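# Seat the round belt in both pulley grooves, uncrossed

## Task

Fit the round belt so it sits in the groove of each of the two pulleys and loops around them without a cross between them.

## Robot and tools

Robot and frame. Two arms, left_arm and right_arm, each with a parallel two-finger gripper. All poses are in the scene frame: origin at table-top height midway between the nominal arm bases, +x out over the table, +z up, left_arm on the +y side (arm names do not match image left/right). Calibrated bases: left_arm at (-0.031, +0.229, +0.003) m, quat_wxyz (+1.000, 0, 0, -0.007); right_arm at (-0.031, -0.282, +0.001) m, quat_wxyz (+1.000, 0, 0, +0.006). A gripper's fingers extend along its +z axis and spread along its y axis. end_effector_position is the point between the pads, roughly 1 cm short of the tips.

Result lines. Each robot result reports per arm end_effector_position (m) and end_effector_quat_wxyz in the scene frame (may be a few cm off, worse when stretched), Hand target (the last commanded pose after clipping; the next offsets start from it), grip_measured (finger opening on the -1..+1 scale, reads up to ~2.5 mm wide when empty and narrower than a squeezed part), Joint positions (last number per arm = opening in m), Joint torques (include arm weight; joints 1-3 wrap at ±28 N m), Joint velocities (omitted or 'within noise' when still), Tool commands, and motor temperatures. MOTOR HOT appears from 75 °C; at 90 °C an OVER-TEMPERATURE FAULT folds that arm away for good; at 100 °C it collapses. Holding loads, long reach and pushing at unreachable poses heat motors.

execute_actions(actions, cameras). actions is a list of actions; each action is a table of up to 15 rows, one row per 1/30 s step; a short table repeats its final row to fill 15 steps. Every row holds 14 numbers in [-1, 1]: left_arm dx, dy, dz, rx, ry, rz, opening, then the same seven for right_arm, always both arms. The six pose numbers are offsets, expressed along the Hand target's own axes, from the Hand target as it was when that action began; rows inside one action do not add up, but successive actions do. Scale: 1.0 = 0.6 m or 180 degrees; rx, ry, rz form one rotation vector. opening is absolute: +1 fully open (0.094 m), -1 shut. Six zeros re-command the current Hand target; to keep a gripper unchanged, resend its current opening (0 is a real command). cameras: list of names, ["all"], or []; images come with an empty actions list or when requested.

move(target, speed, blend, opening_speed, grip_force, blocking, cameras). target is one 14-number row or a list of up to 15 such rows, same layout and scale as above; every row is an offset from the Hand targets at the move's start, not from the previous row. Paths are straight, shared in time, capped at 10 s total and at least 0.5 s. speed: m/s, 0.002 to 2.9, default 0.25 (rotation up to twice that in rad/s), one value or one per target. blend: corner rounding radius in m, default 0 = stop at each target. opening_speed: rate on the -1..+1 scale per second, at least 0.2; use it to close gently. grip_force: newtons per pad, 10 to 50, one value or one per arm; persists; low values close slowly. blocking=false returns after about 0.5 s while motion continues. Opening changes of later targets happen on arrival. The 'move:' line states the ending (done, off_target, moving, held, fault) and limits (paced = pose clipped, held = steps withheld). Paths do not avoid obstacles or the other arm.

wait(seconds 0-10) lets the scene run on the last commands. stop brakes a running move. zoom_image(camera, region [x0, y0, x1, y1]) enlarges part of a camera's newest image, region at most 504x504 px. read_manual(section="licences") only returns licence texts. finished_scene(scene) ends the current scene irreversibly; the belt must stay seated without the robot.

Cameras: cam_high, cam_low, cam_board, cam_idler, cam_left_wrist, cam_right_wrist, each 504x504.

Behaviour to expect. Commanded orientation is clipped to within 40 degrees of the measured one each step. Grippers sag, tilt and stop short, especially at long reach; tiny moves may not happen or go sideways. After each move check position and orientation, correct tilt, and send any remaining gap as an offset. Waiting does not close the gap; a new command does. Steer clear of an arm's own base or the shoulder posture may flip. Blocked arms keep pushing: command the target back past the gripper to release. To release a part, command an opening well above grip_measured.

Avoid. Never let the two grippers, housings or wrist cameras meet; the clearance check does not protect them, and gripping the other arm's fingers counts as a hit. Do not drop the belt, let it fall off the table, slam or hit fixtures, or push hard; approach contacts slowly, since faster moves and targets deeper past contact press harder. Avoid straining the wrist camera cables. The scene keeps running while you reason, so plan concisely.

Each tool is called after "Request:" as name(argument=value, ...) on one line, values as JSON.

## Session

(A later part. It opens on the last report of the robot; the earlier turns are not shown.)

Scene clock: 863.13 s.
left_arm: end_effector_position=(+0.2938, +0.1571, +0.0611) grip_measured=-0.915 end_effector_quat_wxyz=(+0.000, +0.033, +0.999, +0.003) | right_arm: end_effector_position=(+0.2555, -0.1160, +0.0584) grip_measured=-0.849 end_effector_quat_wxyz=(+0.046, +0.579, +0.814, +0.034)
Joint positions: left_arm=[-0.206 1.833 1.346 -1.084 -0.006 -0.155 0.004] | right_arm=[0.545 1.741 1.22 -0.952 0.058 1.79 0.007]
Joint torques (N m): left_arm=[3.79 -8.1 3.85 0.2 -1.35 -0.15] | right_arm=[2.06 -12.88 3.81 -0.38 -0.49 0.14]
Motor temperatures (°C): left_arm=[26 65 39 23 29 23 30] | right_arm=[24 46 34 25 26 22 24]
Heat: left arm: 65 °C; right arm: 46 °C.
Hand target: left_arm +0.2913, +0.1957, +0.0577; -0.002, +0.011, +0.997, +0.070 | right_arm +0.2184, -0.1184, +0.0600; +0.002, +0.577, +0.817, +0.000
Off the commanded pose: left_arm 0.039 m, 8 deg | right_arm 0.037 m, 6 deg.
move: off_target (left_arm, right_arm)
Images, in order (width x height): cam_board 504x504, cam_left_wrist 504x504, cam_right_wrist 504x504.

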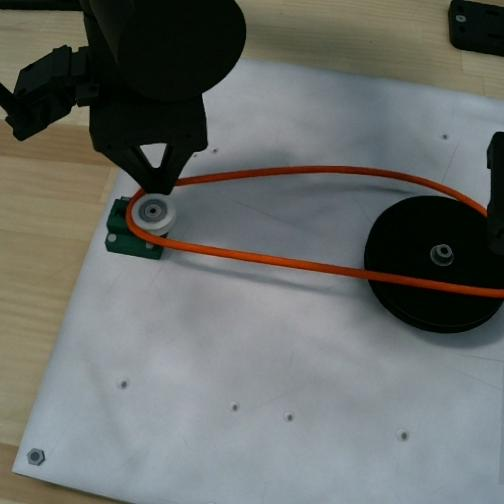

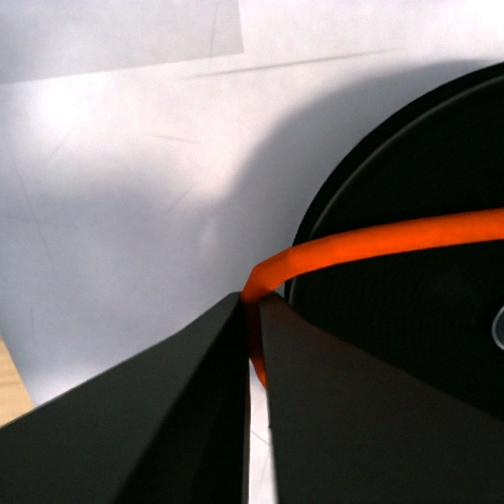

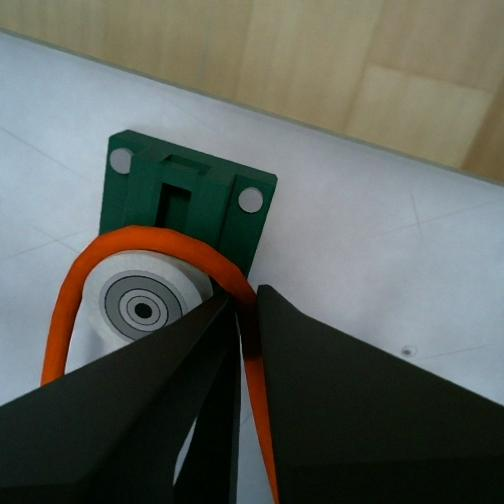

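Request:
move(target=[-0.075,-0.016,-0.002,0,0,0.167,-0.97,-0.011,0.0315,0,0,0,0,-0.85], speed=0.1)

Request:
move(target=[-0.074,-0.027,-0.004,0,0,0.2,-0.97,0,0,0,0,0,0,-0.85], speed=0.1, cameras=["cam_board","cam_left_wrist","cam_right_wrist","cam_low"])

Scene clock: 874.93 s.
left_arm: end_effector_position=(+0.3299, +0.1558, +0.0562) grip_measured=-0.915 end_effector_quat_wxyz=(-0.007, +0.280, +0.960, +0.015) | right_arm: end_effector_position=(+0.2544, -0.1155, +0.0595) grip_measured=-0.849 end_effector_quat_wxyz=(+0.033, +0.576, +0.816, +0.026)
Joint positions: left_arm=[-0.2 1.98 1.524 -1.127 -0.03 0.354 0.004] | right_arm=[0.538 1.757 1.246 -0.985 0.039 1.777 0.007]
Joint torques (N m): left_arm=[2.85 -7.54 8.12 0.11 -1.12 -0.06] | right_arm=[0.03 -9.28 7.72 -0.25 -0.32 -0.03]
Motor temperatures (°C): left_arm=[26 61 39 23 29 23 30] | right_arm=[24 48 34 25 26 22 24]
Heat: left arm: 61 °C; right arm: 48 °C.
Hand target: left_arm +0.3360, +0.1851, +0.0572; -0.020, +0.269, +0.961, +0.067 | right_arm +0.2384, -0.1183, +0.0601; +0.002, +0.577, +0.817, +0.000
Off the commanded pose: left_arm 0.030 m, 6 deg | right_arm 0.016 m, 5 deg.
move: off_target (left_arm, right_arm)

Scene clock: 878.67 s.
left_arm: end_effector_position=(+0.3596, +0.1374, +0.0542) grip_measured=-0.915 end_effector_quat_wxyz=(-0.028, +0.548, +0.835, +0.031) | right_arm: end_effector_position=(+0.2448, -0.1140, +0.0589) grip_measured=-0.849 end_effector_quat_wxyz=(+0.010, +0.576, +0.817, +0.020)
Joint positions: left_arm=[-0.249 2.131 1.739 -1.213 -0.076 0.897 0.004] | right_arm=[0.538 1.757 1.246 -1.015 0.003 1.777 0.007]
Joint torques (N m): left_arm=[0.38 -8.38 8.28 0.13 -0.66 0.07] | right_arm=[0.03 -9.06 7.56 -0.02 0.03 -0.05]
Motor temperatures (°C): left_arm=[26 60 39 23 29 23 30] | right_arm=[24 48 34 25 26 22 24]
Heat: left arm: 60 °C; right arm: 48 °C.
Hand target: left_arm +0.3656, +0.1482, +0.0544; -0.040, +0.553, +0.830, +0.058 | right_arm +0.2385, -0.1183, +0.0601; +0.002, +0.577, +0.817, +0.000
Off the commanded pose: left_arm 0.012 m, 3 deg | right_arm 0.008 m, 2 deg.
move: off_target (left_arm)
Images, in order (width x height): cam_low 504x504, cam_board 504x504, cam_left_wrist 504x504, cam_right_wrist 504x504.

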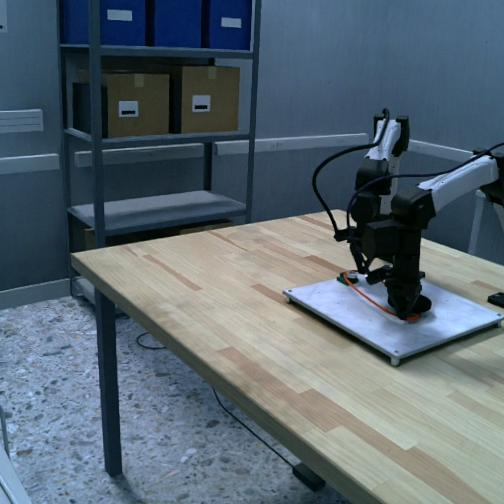

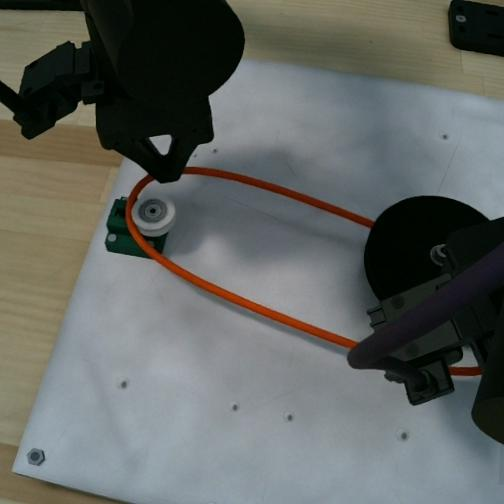

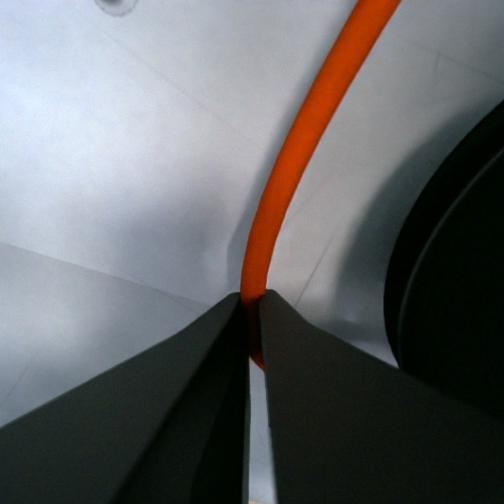

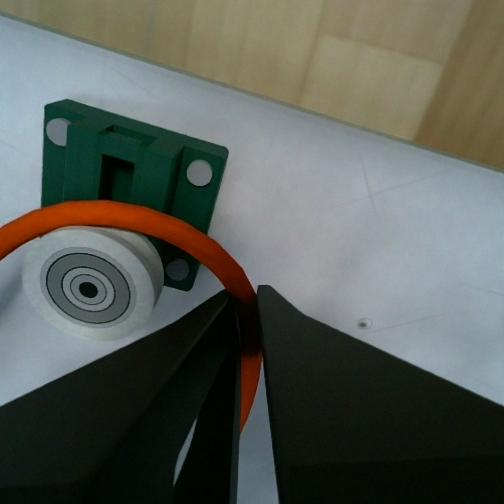

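Request:
move(target=[-0.0023,-0.026,-0.023,0,0,0,-0.97,0.02,-0.04,0,0,0,0,-0.85], speed=0.08, cameras=["cam_board","cam_left_wrist","cam_low","cam_idler"])

Request:
zoom_image(camera="cam_low", region=[330, 240, 470, 340])

Scene clock: 897.57 s.
left_arm: end_effector_position=(+0.3517, +0.1243, +0.0545) grip_measured=-0.915 end_effector_quat_wxyz=(-0.036, +0.561, +0.826, +0.030) | right_arm: end_effector_position=(+0.2264, -0.1103, +0.0567) grip_measured=-0.849 end_effector_quat_wxyz=(+0.010, +0.575, +0.818, +0.014)
Joint positions: left_arm=[-0.287 2.131 1.739 -1.231 -0.079 0.889 0.004] | right_arm=[0.583 1.72 1.193 -1.011 0.01 1.82 0.007]
Joint torques (N m): left_arm=[0.96 -12.26 5.81 -0.01 -0.65 -0.18] | right_arm=[0.95 -12.18 4.19 0.05 -0.05 0.05]
Motor temperatures (°C): left_arm=[25 57 40 23 28 23 31] | right_arm=[24 48 35 24 26 22 24]
Heat: left arm: 57 °C; right arm: 48 °C.
Hand target: left_arm +0.3518, +0.1391, +0.0671; -0.040, +0.553, +0.830, +0.058 | right_arm +0.2117, -0.1150, +0.0599; +0.002, +0.577, +0.817, +0.000
Off the commanded pose: left_arm 0.019 m, 3 deg | right_arm 0.016 m, 2 deg.
move: off_target (left_arm, right_arm)
Images, in order (width x height): cam_low 504x504, cam_board 504x504, cam_idler 504x504, cam_left_wrist 504x504.

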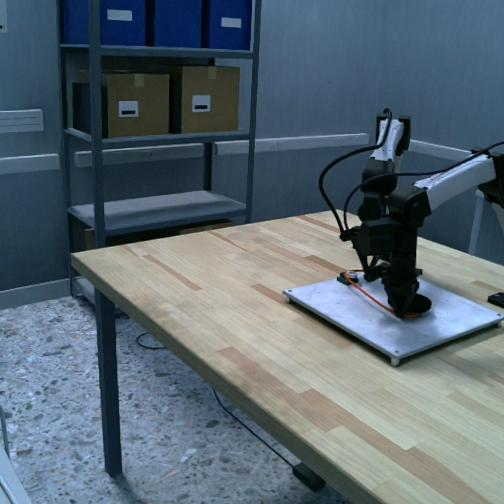

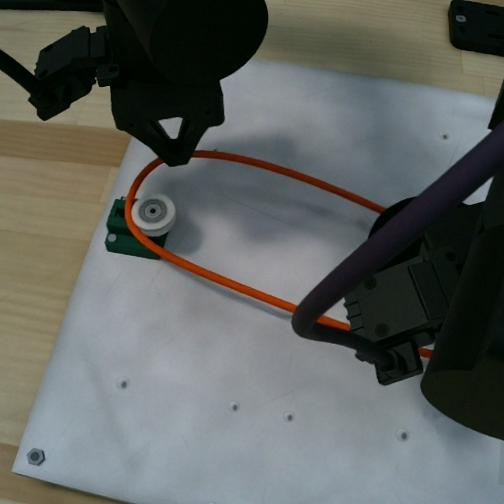

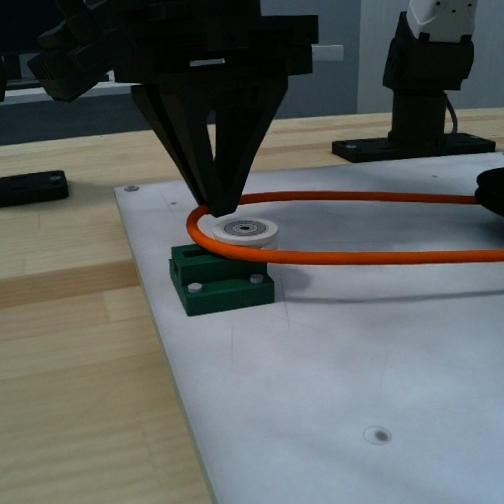

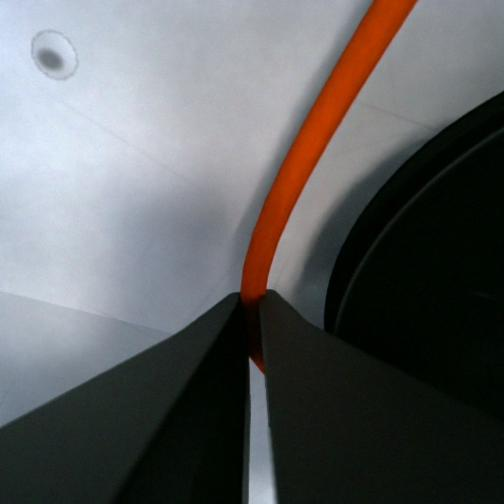

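Scaled by 3.600 from the camera's 504x504 image, which has a finer 720x720 frame.

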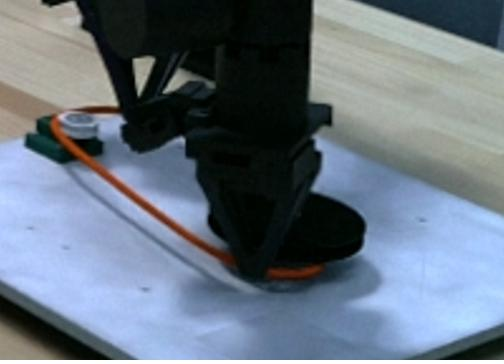

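Request:
move(target=[0,0.003,-0.022,0,0,0,-0.97,0.01,-0.02,0,0,0,0,-0.85], speed=0.08, cameras=["cam_board","cam_left_wrist","cam_low","cam_idler"])

Request:
zoom_image(camera="cam_low", region=[380, 260, 450, 330])

Scene clock: 908.13 s.
left_arm: end_effector_position=(+0.3480, +0.1215, +0.0617) grip_measured=-0.915 end_effector_quat_wxyz=(-0.041, +0.562, +0.826, +0.021) | right_arm: end_effector_position=(+0.2207, -0.1086, +0.0575) grip_measured=-0.849 end_effector_quat_wxyz=(+0.022, +0.577, +0.816, +0.022)
Joint positions: left_arm=[-0.29 2.131 1.768 -1.274 -0.064 0.888 0.004] | right_arm=[0.608 1.685 1.156 -0.986 0.028 1.849 0.007]
Joint torques (N m): left_arm=[1.13 -12.19 8.08 -0.1 -0.78 -0.19] | right_arm=[1.35 -11.73 4.15 -0.07 -0.24 0.09]
Motor temperatures (°C): left_arm=[25 59 39 23 28 23 31] | right_arm=[24 48 35 24 25 22 24]
Heat: left arm: 59 °C; right arm: 48 °C.
Hand target: left_arm +0.3535, +0.1380, +0.0803; -0.040, +0.553, +0.830, +0.058 | right_arm +0.1985, -0.1134, +0.0600; +0.002, +0.577, +0.817, +0.000
Off the commanded pose: left_arm 0.025 m, 4 deg | right_arm 0.023 m, 3 deg.
move: off_target (left_arm, right_arm)
Images, in order (width x height): cam_low 504x504, cam_board 504x504, cam_idler 504x504, cam_left_wrist 504x504.

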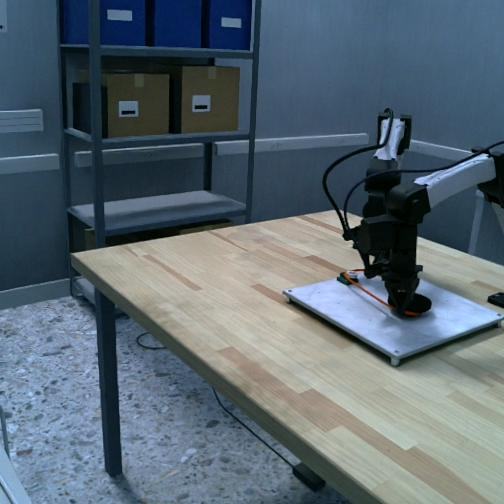

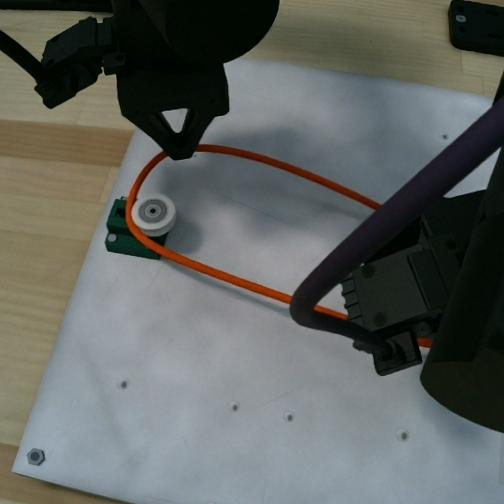

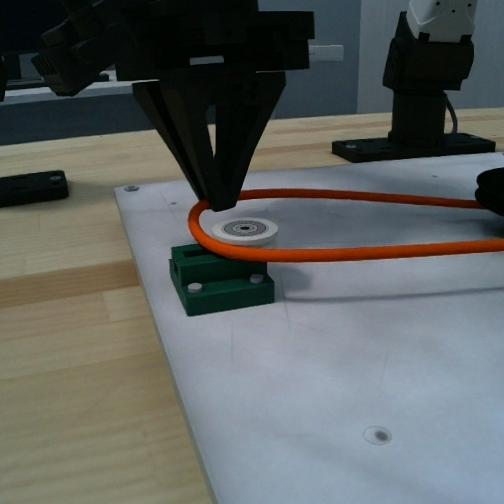

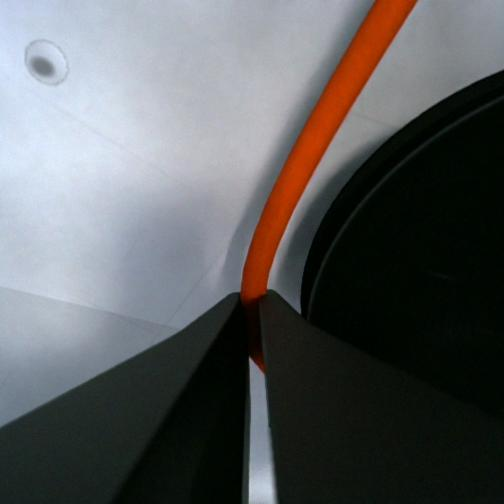

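Scaled by 7.200 from the camera's 504x504 image, which has a finer 720x720 frame.

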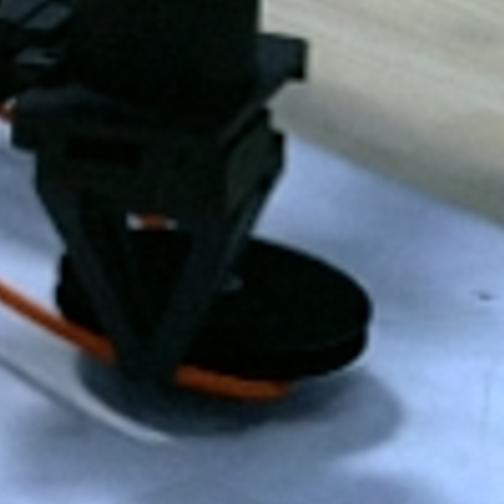

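Request:
move(target=[0.04,0.04,-0.01,0,0,-0.17,-0.97,-0.03,0.06,0,0,0,0,-0.85], speed=0.08, cameras=["cam_board","cam_left_wrist","cam_low","cam_idler"])

Request:
zoom_image(camera="cam_low", region=[380, 260, 450, 330])

Scene clock: 931.30 s.
left_arm: end_effector_position=(+0.3558, +0.1456, +0.0761) grip_measured=-0.915 end_effector_quat_wxyz=(-0.035, +0.333, +0.942, +0.027) | right_arm: end_effector_position=(+0.2515, -0.1139, +0.0590) grip_measured=-0.849 end_effector_quat_wxyz=(+0.026, +0.576, +0.817, +0.026)
Joint positions: left_arm=[-0.225 2.131 1.825 -1.33 -0.062 0.439 0.004] | right_arm=[0.541 1.758 1.246 -0.991 0.027 1.779 0.007]
Joint torques (N m): left_arm=[2.66 -11.14 8.69 0.09 -0.84 -0.25] | right_arm=[-0.13 -9.17 7.92 -0.15 -0.19 -0.05]
Motor temperatures (°C): left_arm=[25 63 40 23 28 23 31] | right_arm=[24 48 34 24 26 22 24]
Heat: left arm: 63 °C; right arm: 48 °C.
Hand target: left_arm +0.3664, +0.1682, +0.0906; -0.023, +0.314, +0.947, +0.066 | right_arm +0.2384, -0.1183, +0.0601; +0.002, +0.577, +0.817, +0.000
Off the commanded pose: left_arm 0.029 m, 5 deg | right_arm 0.014 m, 4 deg.
move: off_target (left_arm, right_arm)
Images, in order (width x height): cam_low 504x504, cam_board 504x504, cam_idler 504x504, cam_left_wrist 504x504.

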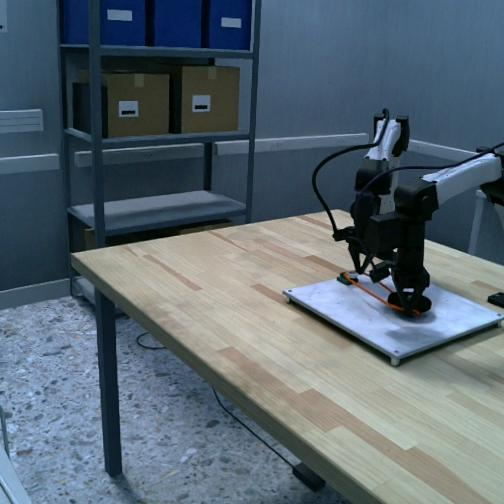

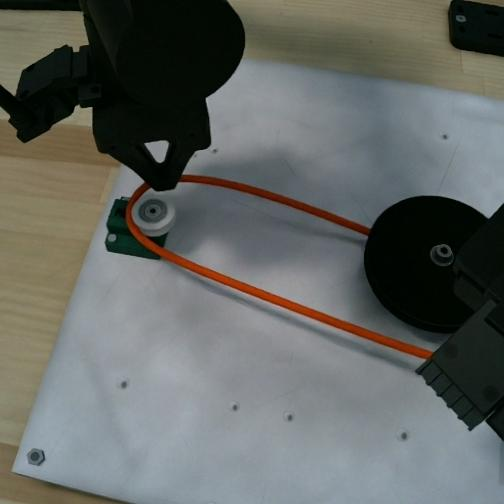

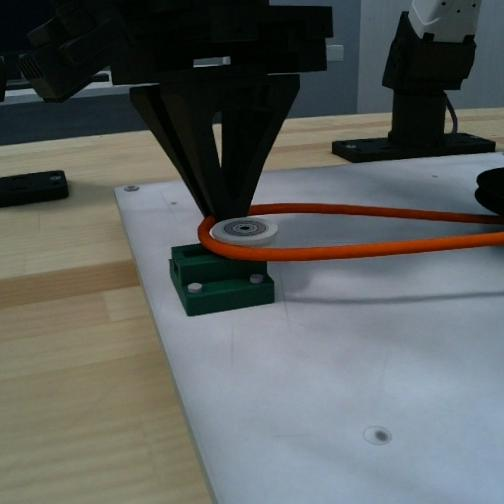

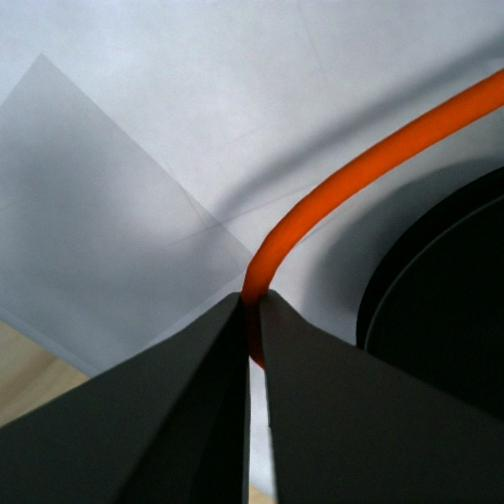

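Scaled by 7.200 from the camera's 504x504 image, which has a finer 720x720 frame.

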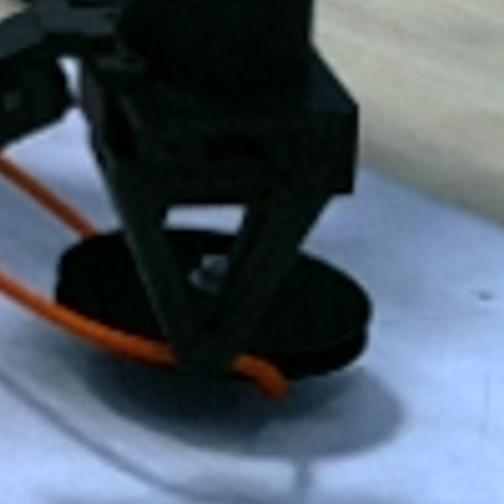

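Request:
move(target=[[0.083,-0.0125,0.005,0,0,-0.12,-0.97,0,0,0,0,0,0,-0.85],[0.132,-0.035,0.022,0,0,-0.204,-0.97,0,0,0,0,0,0,-0.85]], speed=0.1, blend=0.01, cameras=["cam_board","cam_left_wrist","cam_low","cam_idler"])

Request:
zoom_image(camera="cam_low", region=[380, 260, 450, 330])

Scene clock: 956.20 s.
left_arm: end_effector_position=(+0.2877, +0.1613, +0.0721) grip_measured=-0.915 end_effector_quat_wxyz=(-0.019, +0.032, +0.999, +0.003) | right_arm: end_effector_position=(+0.2581, -0.1169, +0.0605) grip_measured=-0.849 end_effector_quat_wxyz=(+0.038, +0.577, +0.816, +0.029)
Joint positions: left_arm=[-0.195 1.834 1.391 -1.166 0 -0.145 0.004] | right_arm=[0.533 1.758 1.25 -0.98 0.046 1.773 0.007]
Joint torques (N m): left_arm=[3.92 -10.41 5.27 0.1 -1.42 -0.35] | right_arm=[0.49 -9.1 7.46 -0.25 -0.36 -0.01]
Motor temperatures (°C): left_arm=[26 65 41 23 28 23 31] | right_arm=[24 47 36 24 26 22 24]
Heat: left arm: 65 °C; right arm: 47 °C.
Hand target: left_arm +0.2902, +0.2002, +0.0819; -0.001, +0.000, +0.998, +0.070 | right_arm +0.2385, -0.1182, +0.0601; +0.002, +0.577, +0.817, +0.000
Off the commanded pose: left_arm 0.040 m, 9 deg | right_arm 0.020 m, 5 deg.
move: off_target (left_arm, right_arm)
Images, in order (width x height): cam_low 504x504, cam_board 504x504, cam_idler 504x504, cam_left_wrist 504x504.

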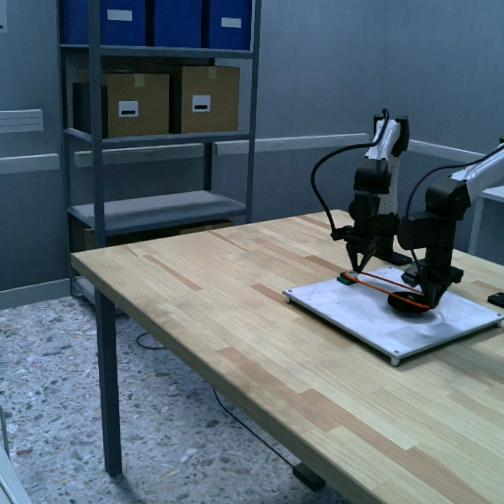

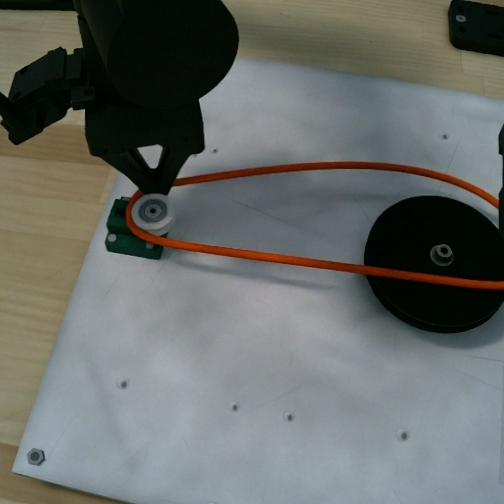

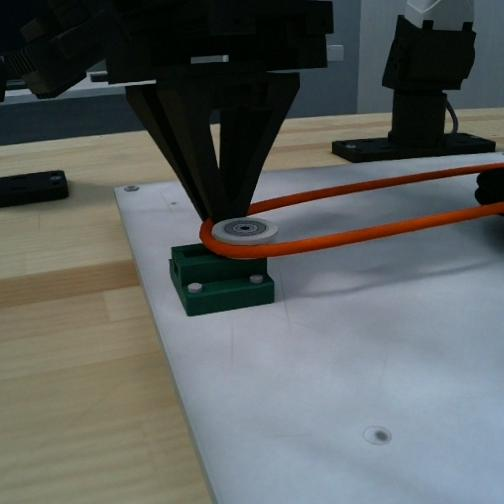

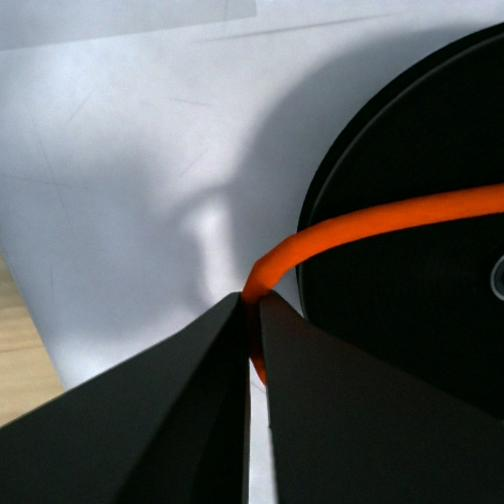

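Scaled by 7.200 from the camera's 504x504 image, which has a finer 720x720 frame.

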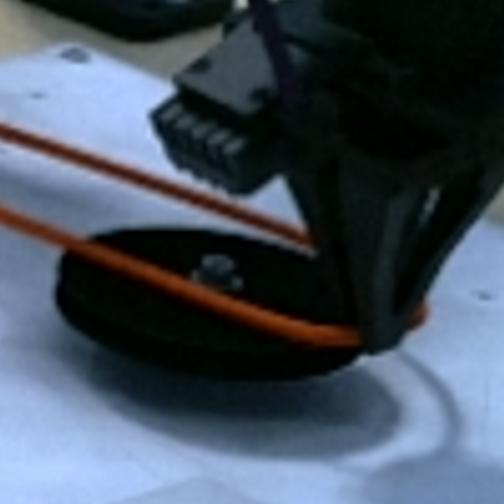

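Request:
move(target=[[0,-0.009,0.029,0,0,0,-0.97,0,0,0,0,0,0,-0.85],[-0.076,-0.0267,0.0215,0,0,0.167,-0.97,0,0,0,0,0,0,-0.85]], speed=0.1, cameras=["cam_left_wrist","cam_low"])

Request:
zoom_image(camera="cam_low", region=[380, 260, 450, 330])

Scene clock: 974.63 s.
left_arm: end_effector_position=(+0.3184, +0.1578, +0.0660) grip_measured=-0.915 end_effector_quat_wxyz=(-0.028, +0.267, +0.963, +0.007) | right_arm: end_effector_position=(+0.2554, -0.1137, +0.0603) grip_measured=-0.849 end_effector_quat_wxyz=(+0.026, +0.576, +0.816, +0.032)
Joint positions: left_arm=[-0.195 1.97 1.548 -1.204 -0.017 0.33 0.004] | right_arm=[0.533 1.758 1.25 -0.983 0.023 1.773 0.007]
Joint torques (N m): left_arm=[2.61 -7.36 8.49 0.37 -1.25 -0.01] | right_arm=[0.64 -9.02 7.35 -0.23 -0.13 0.06]
Motor temperatures (°C): left_arm=[26 63 41 23 29 23 31] | right_arm=[24 47 37 25 26 22 24]
Heat: left arm: 63 °C; right arm: 47 °C.
Hand target: left_arm +0.3359, +0.1861, +0.0668; -0.019, +0.259, +0.963, +0.067 | right_arm +0.2385, -0.1183, +0.0601; +0.002, +0.577, +0.817, +0.000
Off the commanded pose: left_arm 0.033 m, 7 deg | right_arm 0.018 m, 5 deg.
move: off_target (left_arm, right_arm)
Images, in order (width x height): cam_low 504x504, cam_left_wrist 504x504.

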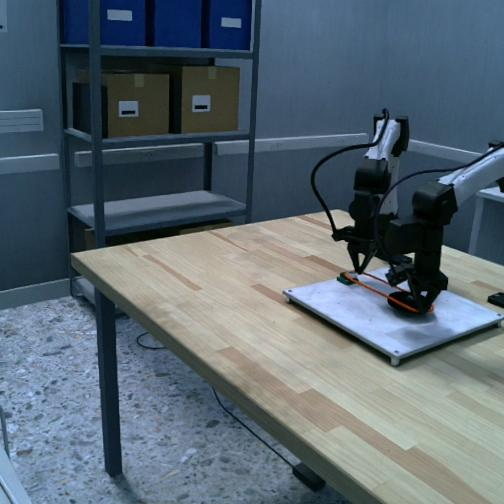

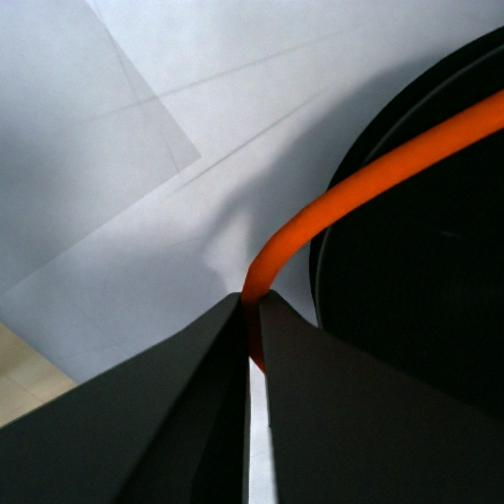

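Scaled by 7.200 from the camera's 504x504 image, which has a finer 720x720 frame.

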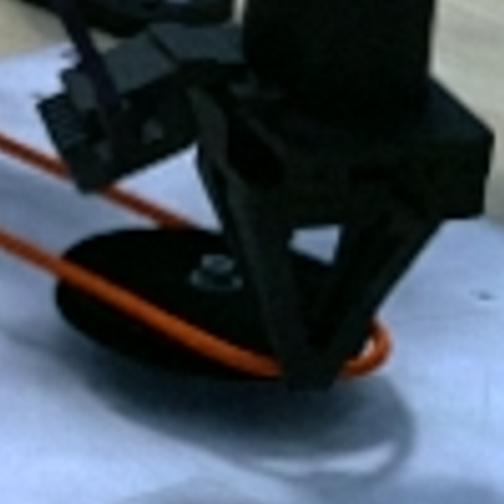

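Request:
move(target=[0,0,0.009,0,0,0,-0.97,0,0,0,0,0,0,-0.85], speed=0.1, cameras=["cam_left_wrist","cam_low","cam_board"])

Request:
zoom_image(camera="cam_low", region=[380, 260, 450, 330])

Scene clock: 983.10 s.
left_arm: end_effector_position=(+0.3183, +0.1579, +0.0660) grip_measured=-0.915 end_effector_quat_wxyz=(-0.029, +0.268, +0.963, +0.007) | right_arm: end_effector_position=(+0.2554, -0.1137, +0.0603) grip_measured=-0.849 end_effector_quat_wxyz=(+0.026, +0.576, +0.816, +0.032)
Joint positions: left_arm=[-0.195 1.97 1.548 -1.205 -0.017 0.332 0.004] | right_arm=[0.533 1.758 1.25 -0.983 0.023 1.773 0.007]
Joint torques (N m): left_arm=[2.84 -7.05 7.05 0.52 -1.25 -0.03] | right_arm=[0.72 -9.21 7.54 -0.19 -0.19 0.04]
Motor temperatures (°C): left_arm=[26 61 42 23 29 23 31] | right_arm=[24 47 37 25 26 22 24]
Heat: left arm: 61 °C; right arm: 47 °C.
Hand target: left_arm +0.3359, +0.1869, +0.0614; -0.019, +0.258, +0.963, +0.067 | right_arm +0.2385, -0.1183, +0.0601; +0.002, +0.577, +0.817, +0.000
Off the commanded pose: left_arm 0.034 m, 7 deg | right_arm 0.018 m, 5 deg.
move: off_target (left_arm, right_arm)
Images, in order (width x height): cam_low 504x504, cam_board 504x504, cam_left_wrist 504x504.

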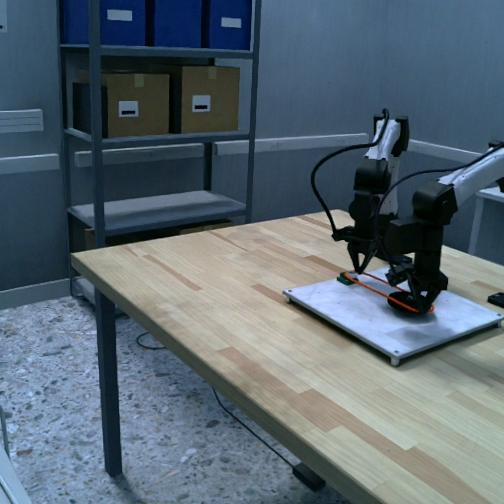

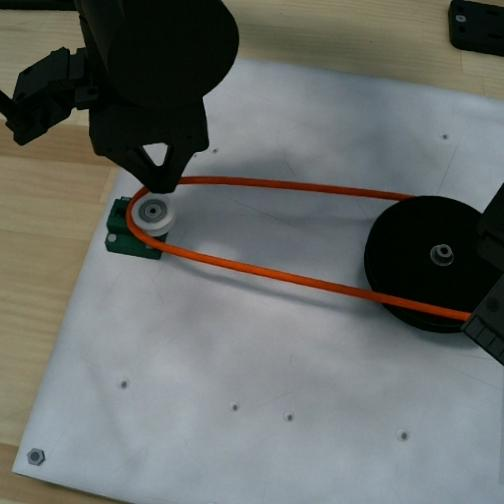

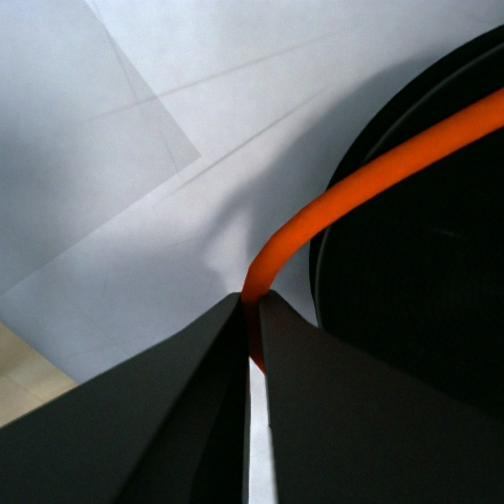

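Scaled by 7.200 from the camera's 504x504 image, which has a finer 720x720 frame.

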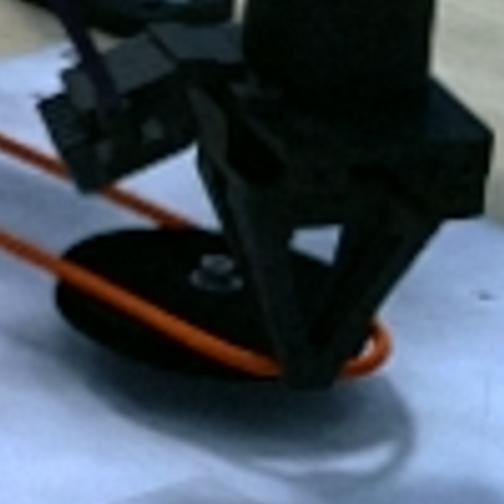

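Request:
move(target=[-0.074,-0.027,-0.009,0,0,0.2,-0.97,0,0,0,0,0,0,-0.85], speed=0.1, cameras=["cam_left_wrist","cam_low","cam_board"])

Request:
zoom_image(camera="cam_low", region=[380, 260, 450, 330])

Scene clock: 994.30 s.
left_arm: end_effector_position=(+0.3591, +0.1390, +0.0608) grip_measured=-0.915 end_effector_quat_wxyz=(-0.029, +0.539, +0.841, +0.029) | right_arm: end_effector_position=(+0.2460, -0.1145, +0.0598) grip_measured=-0.849 end_effector_quat_wxyz=(+0.009, +0.576, +0.817, +0.022)
Joint positions: left_arm=[-0.244 2.128 1.761 -1.241 -0.074 0.879 0.004] | right_arm=[0.533 1.758 1.25 -1.017 -0.001 1.773 0.007]
Joint torques (N m): left_arm=[0.38 -8.49 8.32 0.13 -0.68 0.08] | right_arm=[0.39 -9.13 7.2 0.01 0.07 0]
Motor temperatures (°C): left_arm=[26 59 42 23 29 23 31] | right_arm=[24 47 37 25 26 22 24]
Heat: left arm: 59 °C; right arm: 47 °C.
Hand target: left_arm +0.3662, +0.1503, +0.0616; -0.039, +0.544, +0.836, +0.058 | right_arm +0.2384, -0.1183, +0.0601; +0.002, +0.577, +0.817, +0.000
Off the commanded pose: left_arm 0.013 m, 4 deg | right_arm 0.008 m, 3 deg.
move: off_target (left_arm, right_arm)
Images, in order (width x height): cam_low 504x504, cam_board 504x504, cam_left_wrist 504x504.

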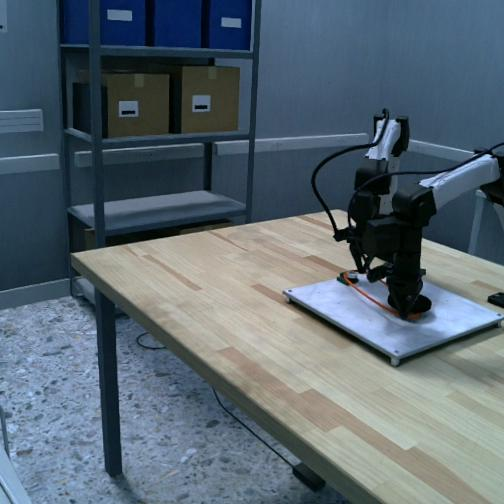

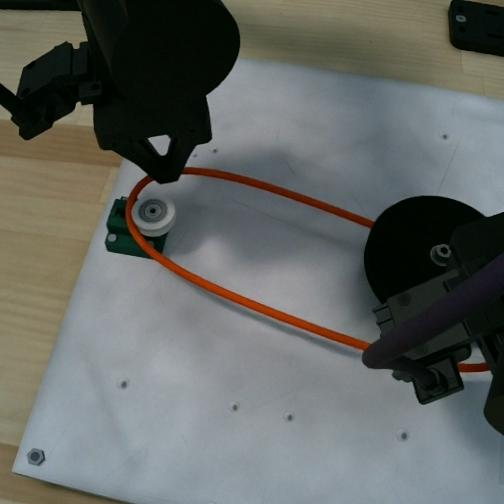

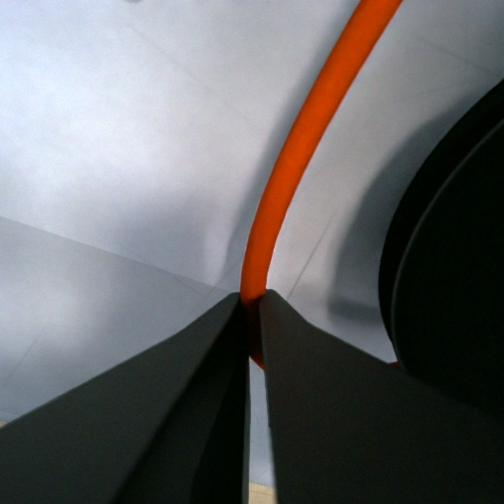

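Scaled by 7.200 from the camera's 504x504 image, which has a finer 720x720 frame.

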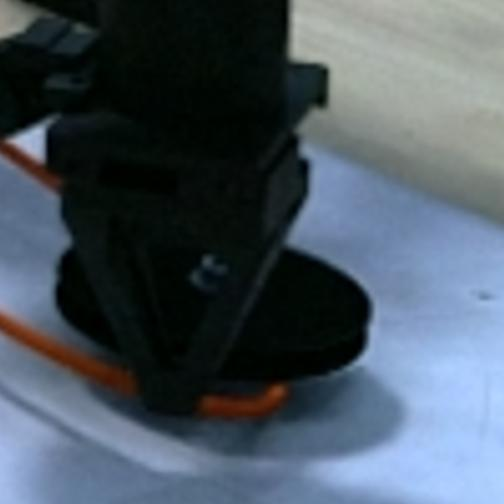

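Request:
move(target=[[0.075,-0.017,-0.033,0,0,-0.2,-0.97,0,0,0,0,0,0,-0.85],[0.128,-0.0777,-0.041,0,0,-0.367,-0.97,0,0,0,0,0,0,-0.85]], speed=0.1, blend=0.01, cameras=["cam_board","cam_left_wrist","cam_low","cam_idler"])

Request:
zoom_image(camera="cam_low", region=[380, 260, 450, 330])

Scene clock: 1023.00 s.
left_arm: end_effector_position=(+0.2895, +0.1615, +0.0826) grip_measured=-0.915 end_effector_quat_wxyz=(-0.021, +0.030, +0.999, +0.008) | right_arm: end_effector_position=(+0.2580, -0.1170, +0.0605) grip_measured=-0.849 end_effector_quat_wxyz=(+0.038, +0.577, +0.816, +0.028)
Joint positions: left_arm=[-0.198 1.839 1.439 -1.215 -0.009 -0.152 0.004] | right_arm=[0.533 1.758 1.25 -0.98 0.047 1.773 0.007]
Joint torques (N m): left_arm=[3.64 -10.59 5.44 0.1 -1.34 -0.37] | right_arm=[0.72 -9.39 7.58 -0.25 -0.44 0.03]
Motor temperatures (°C): left_arm=[26 63 43 23 28 23 31] | right_arm=[24 46 37 24 25 22 23]
Heat: left arm: 63 °C; right arm: 46 °C.
Hand target: left_arm +0.2924, +0.1976, +0.0934; -0.001, +0.000, +0.998, +0.070 | right_arm +0.2384, -0.1183, +0.0601; +0.002, +0.577, +0.817, +0.000
Off the commanded pose: left_arm 0.038 m, 8 deg | right_arm 0.020 m, 5 deg.
move: off_target (left_arm, right_arm)
Images, in order (width x height): cam_low 504x504, cam_board 504x504, cam_idler 504x504, cam_left_wrist 504x504.

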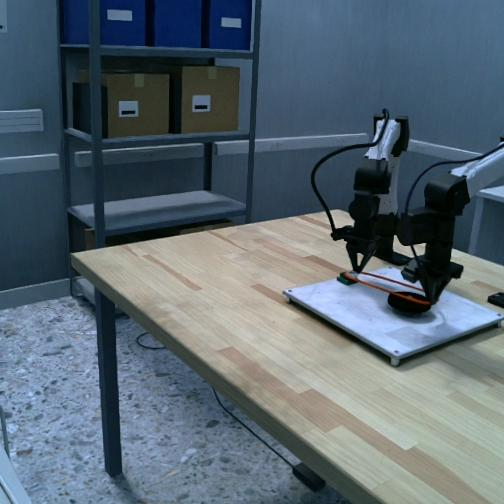

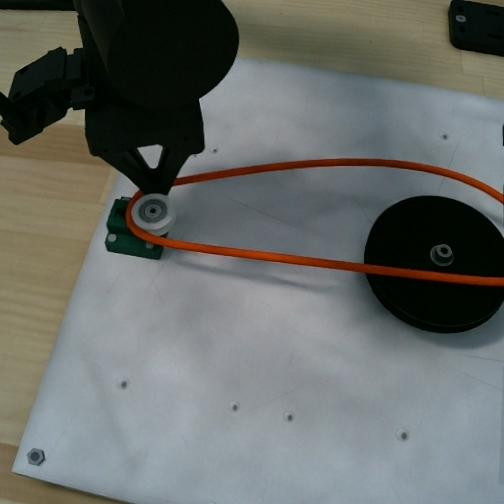

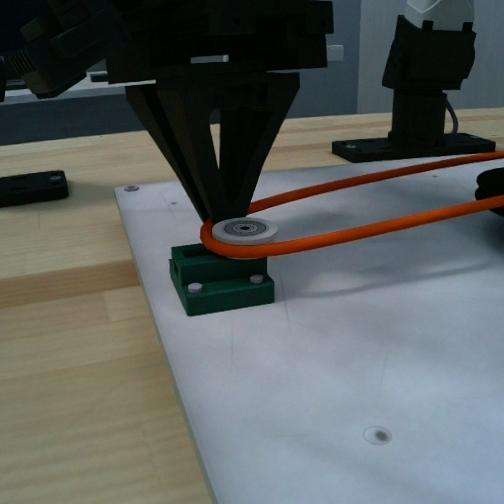

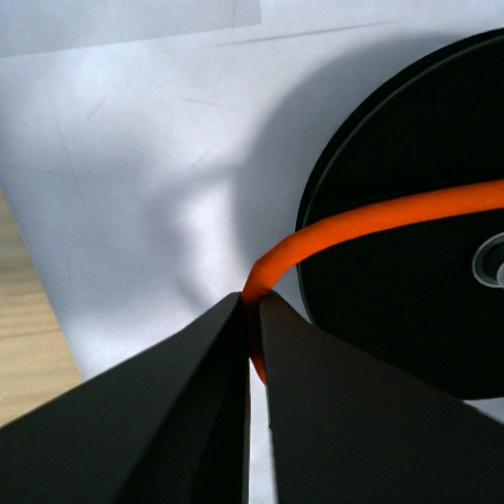

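Scaled by 7.200 from the camera's 504x504 image, which has a finer 720x720 frame.

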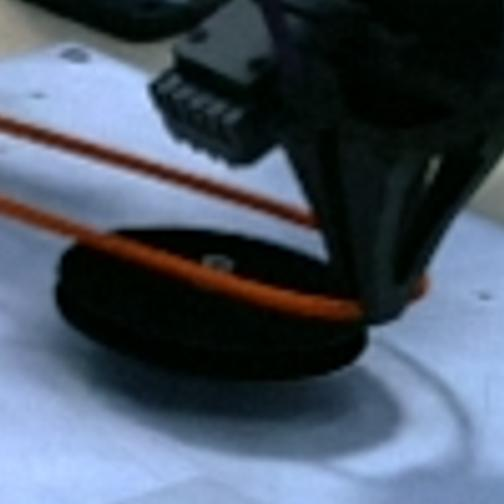

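Request:
move(target=[[0,-0.0005,0.0195,0,0,0,-0.97,0,0,0,0,0,0,-0.85],[-0.074,-0.015,0.030,0,0,0.167,-0.97,0,0,0,0,0,0,-0.85]], speed=0.1, cameras=["cam_left_wrist","cam_low","cam_board"])

Request:
zoom_image(camera="cam_low", region=[380, 260, 450, 330])

Request:
zoom_image(camera="cam_board", region=[344, 160, 504, 350])

Scene clock: 1036.63 s.
left_arm: end_effector_position=(+0.3172, +0.1596, +0.0720) grip_measured=-0.915 end_effector_quat_wxyz=(-0.032, +0.269, +0.963, +0.004) | right_arm: end_effector_position=(+0.2555, -0.1135, +0.0603) grip_measured=-0.849 end_effector_quat_wxyz=(+0.026, +0.576, +0.816, +0.033)
Joint positions: left_arm=[-0.189 1.967 1.567 -1.234 -0.013 0.341 0.004] | right_arm=[0.533 1.758 1.25 -0.982 0.022 1.773 0.007]
Joint torques (N m): left_arm=[3.38 -7.47 8.72 0.37 -1.29 0] | right_arm=[0.47 -9.09 7.47 -0.21 -0.16 -0.01]
Motor temperatures (°C): left_arm=[26 62 42 23 29 23 31] | right_arm=[24 46 37 25 26 22 23]
Heat: left arm: 62 °C; right arm: 46 °C.
Hand target: left_arm +0.3369, +0.1913, +0.0742; -0.019, +0.258, +0.964, +0.067 | right_arm +0.2384, -0.1183, +0.0601; +0.002, +0.577, +0.817, +0.000
Off the commanded pose: left_arm 0.037 m, 7 deg | right_arm 0.018 m, 5 deg.
move: off_target (left_arm, right_arm)
Images, in order (width x height): cam_low 504x504, cam_board 504x504, cam_left_wrist 504x504.

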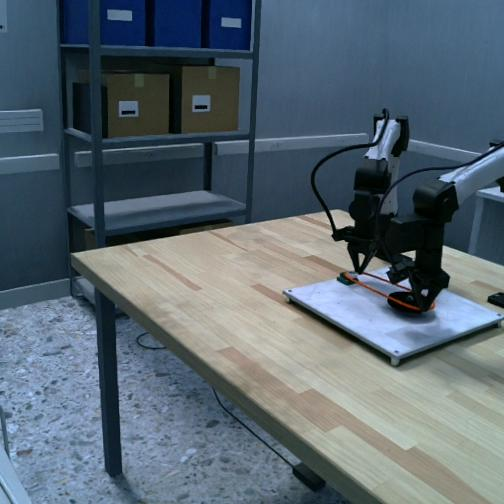

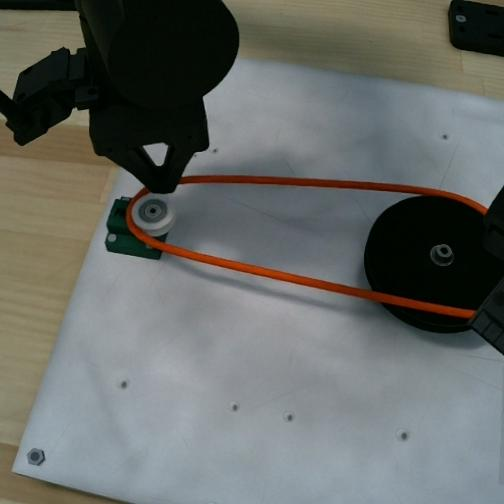

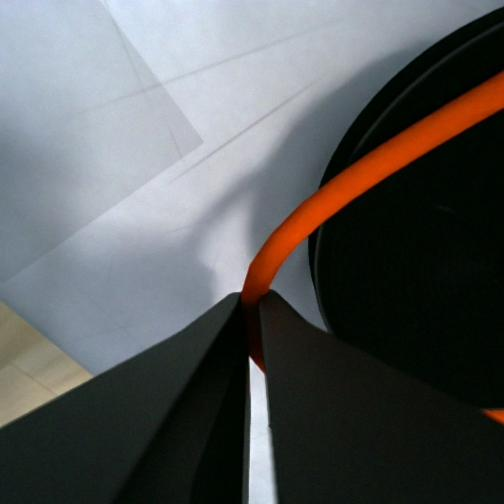

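Scaled by 7.200 from the camera's 504x504 image, which has a finer 720x720 frame.

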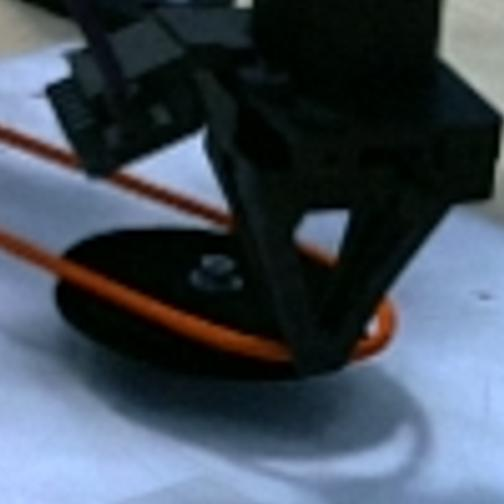

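Scaled by 2.653 from the camera's 504x504 image, which has a finer 720x720 frame.

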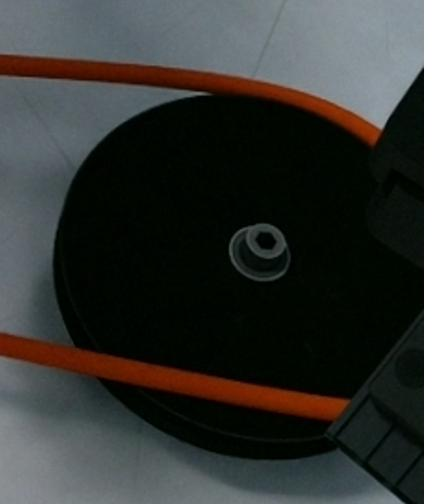

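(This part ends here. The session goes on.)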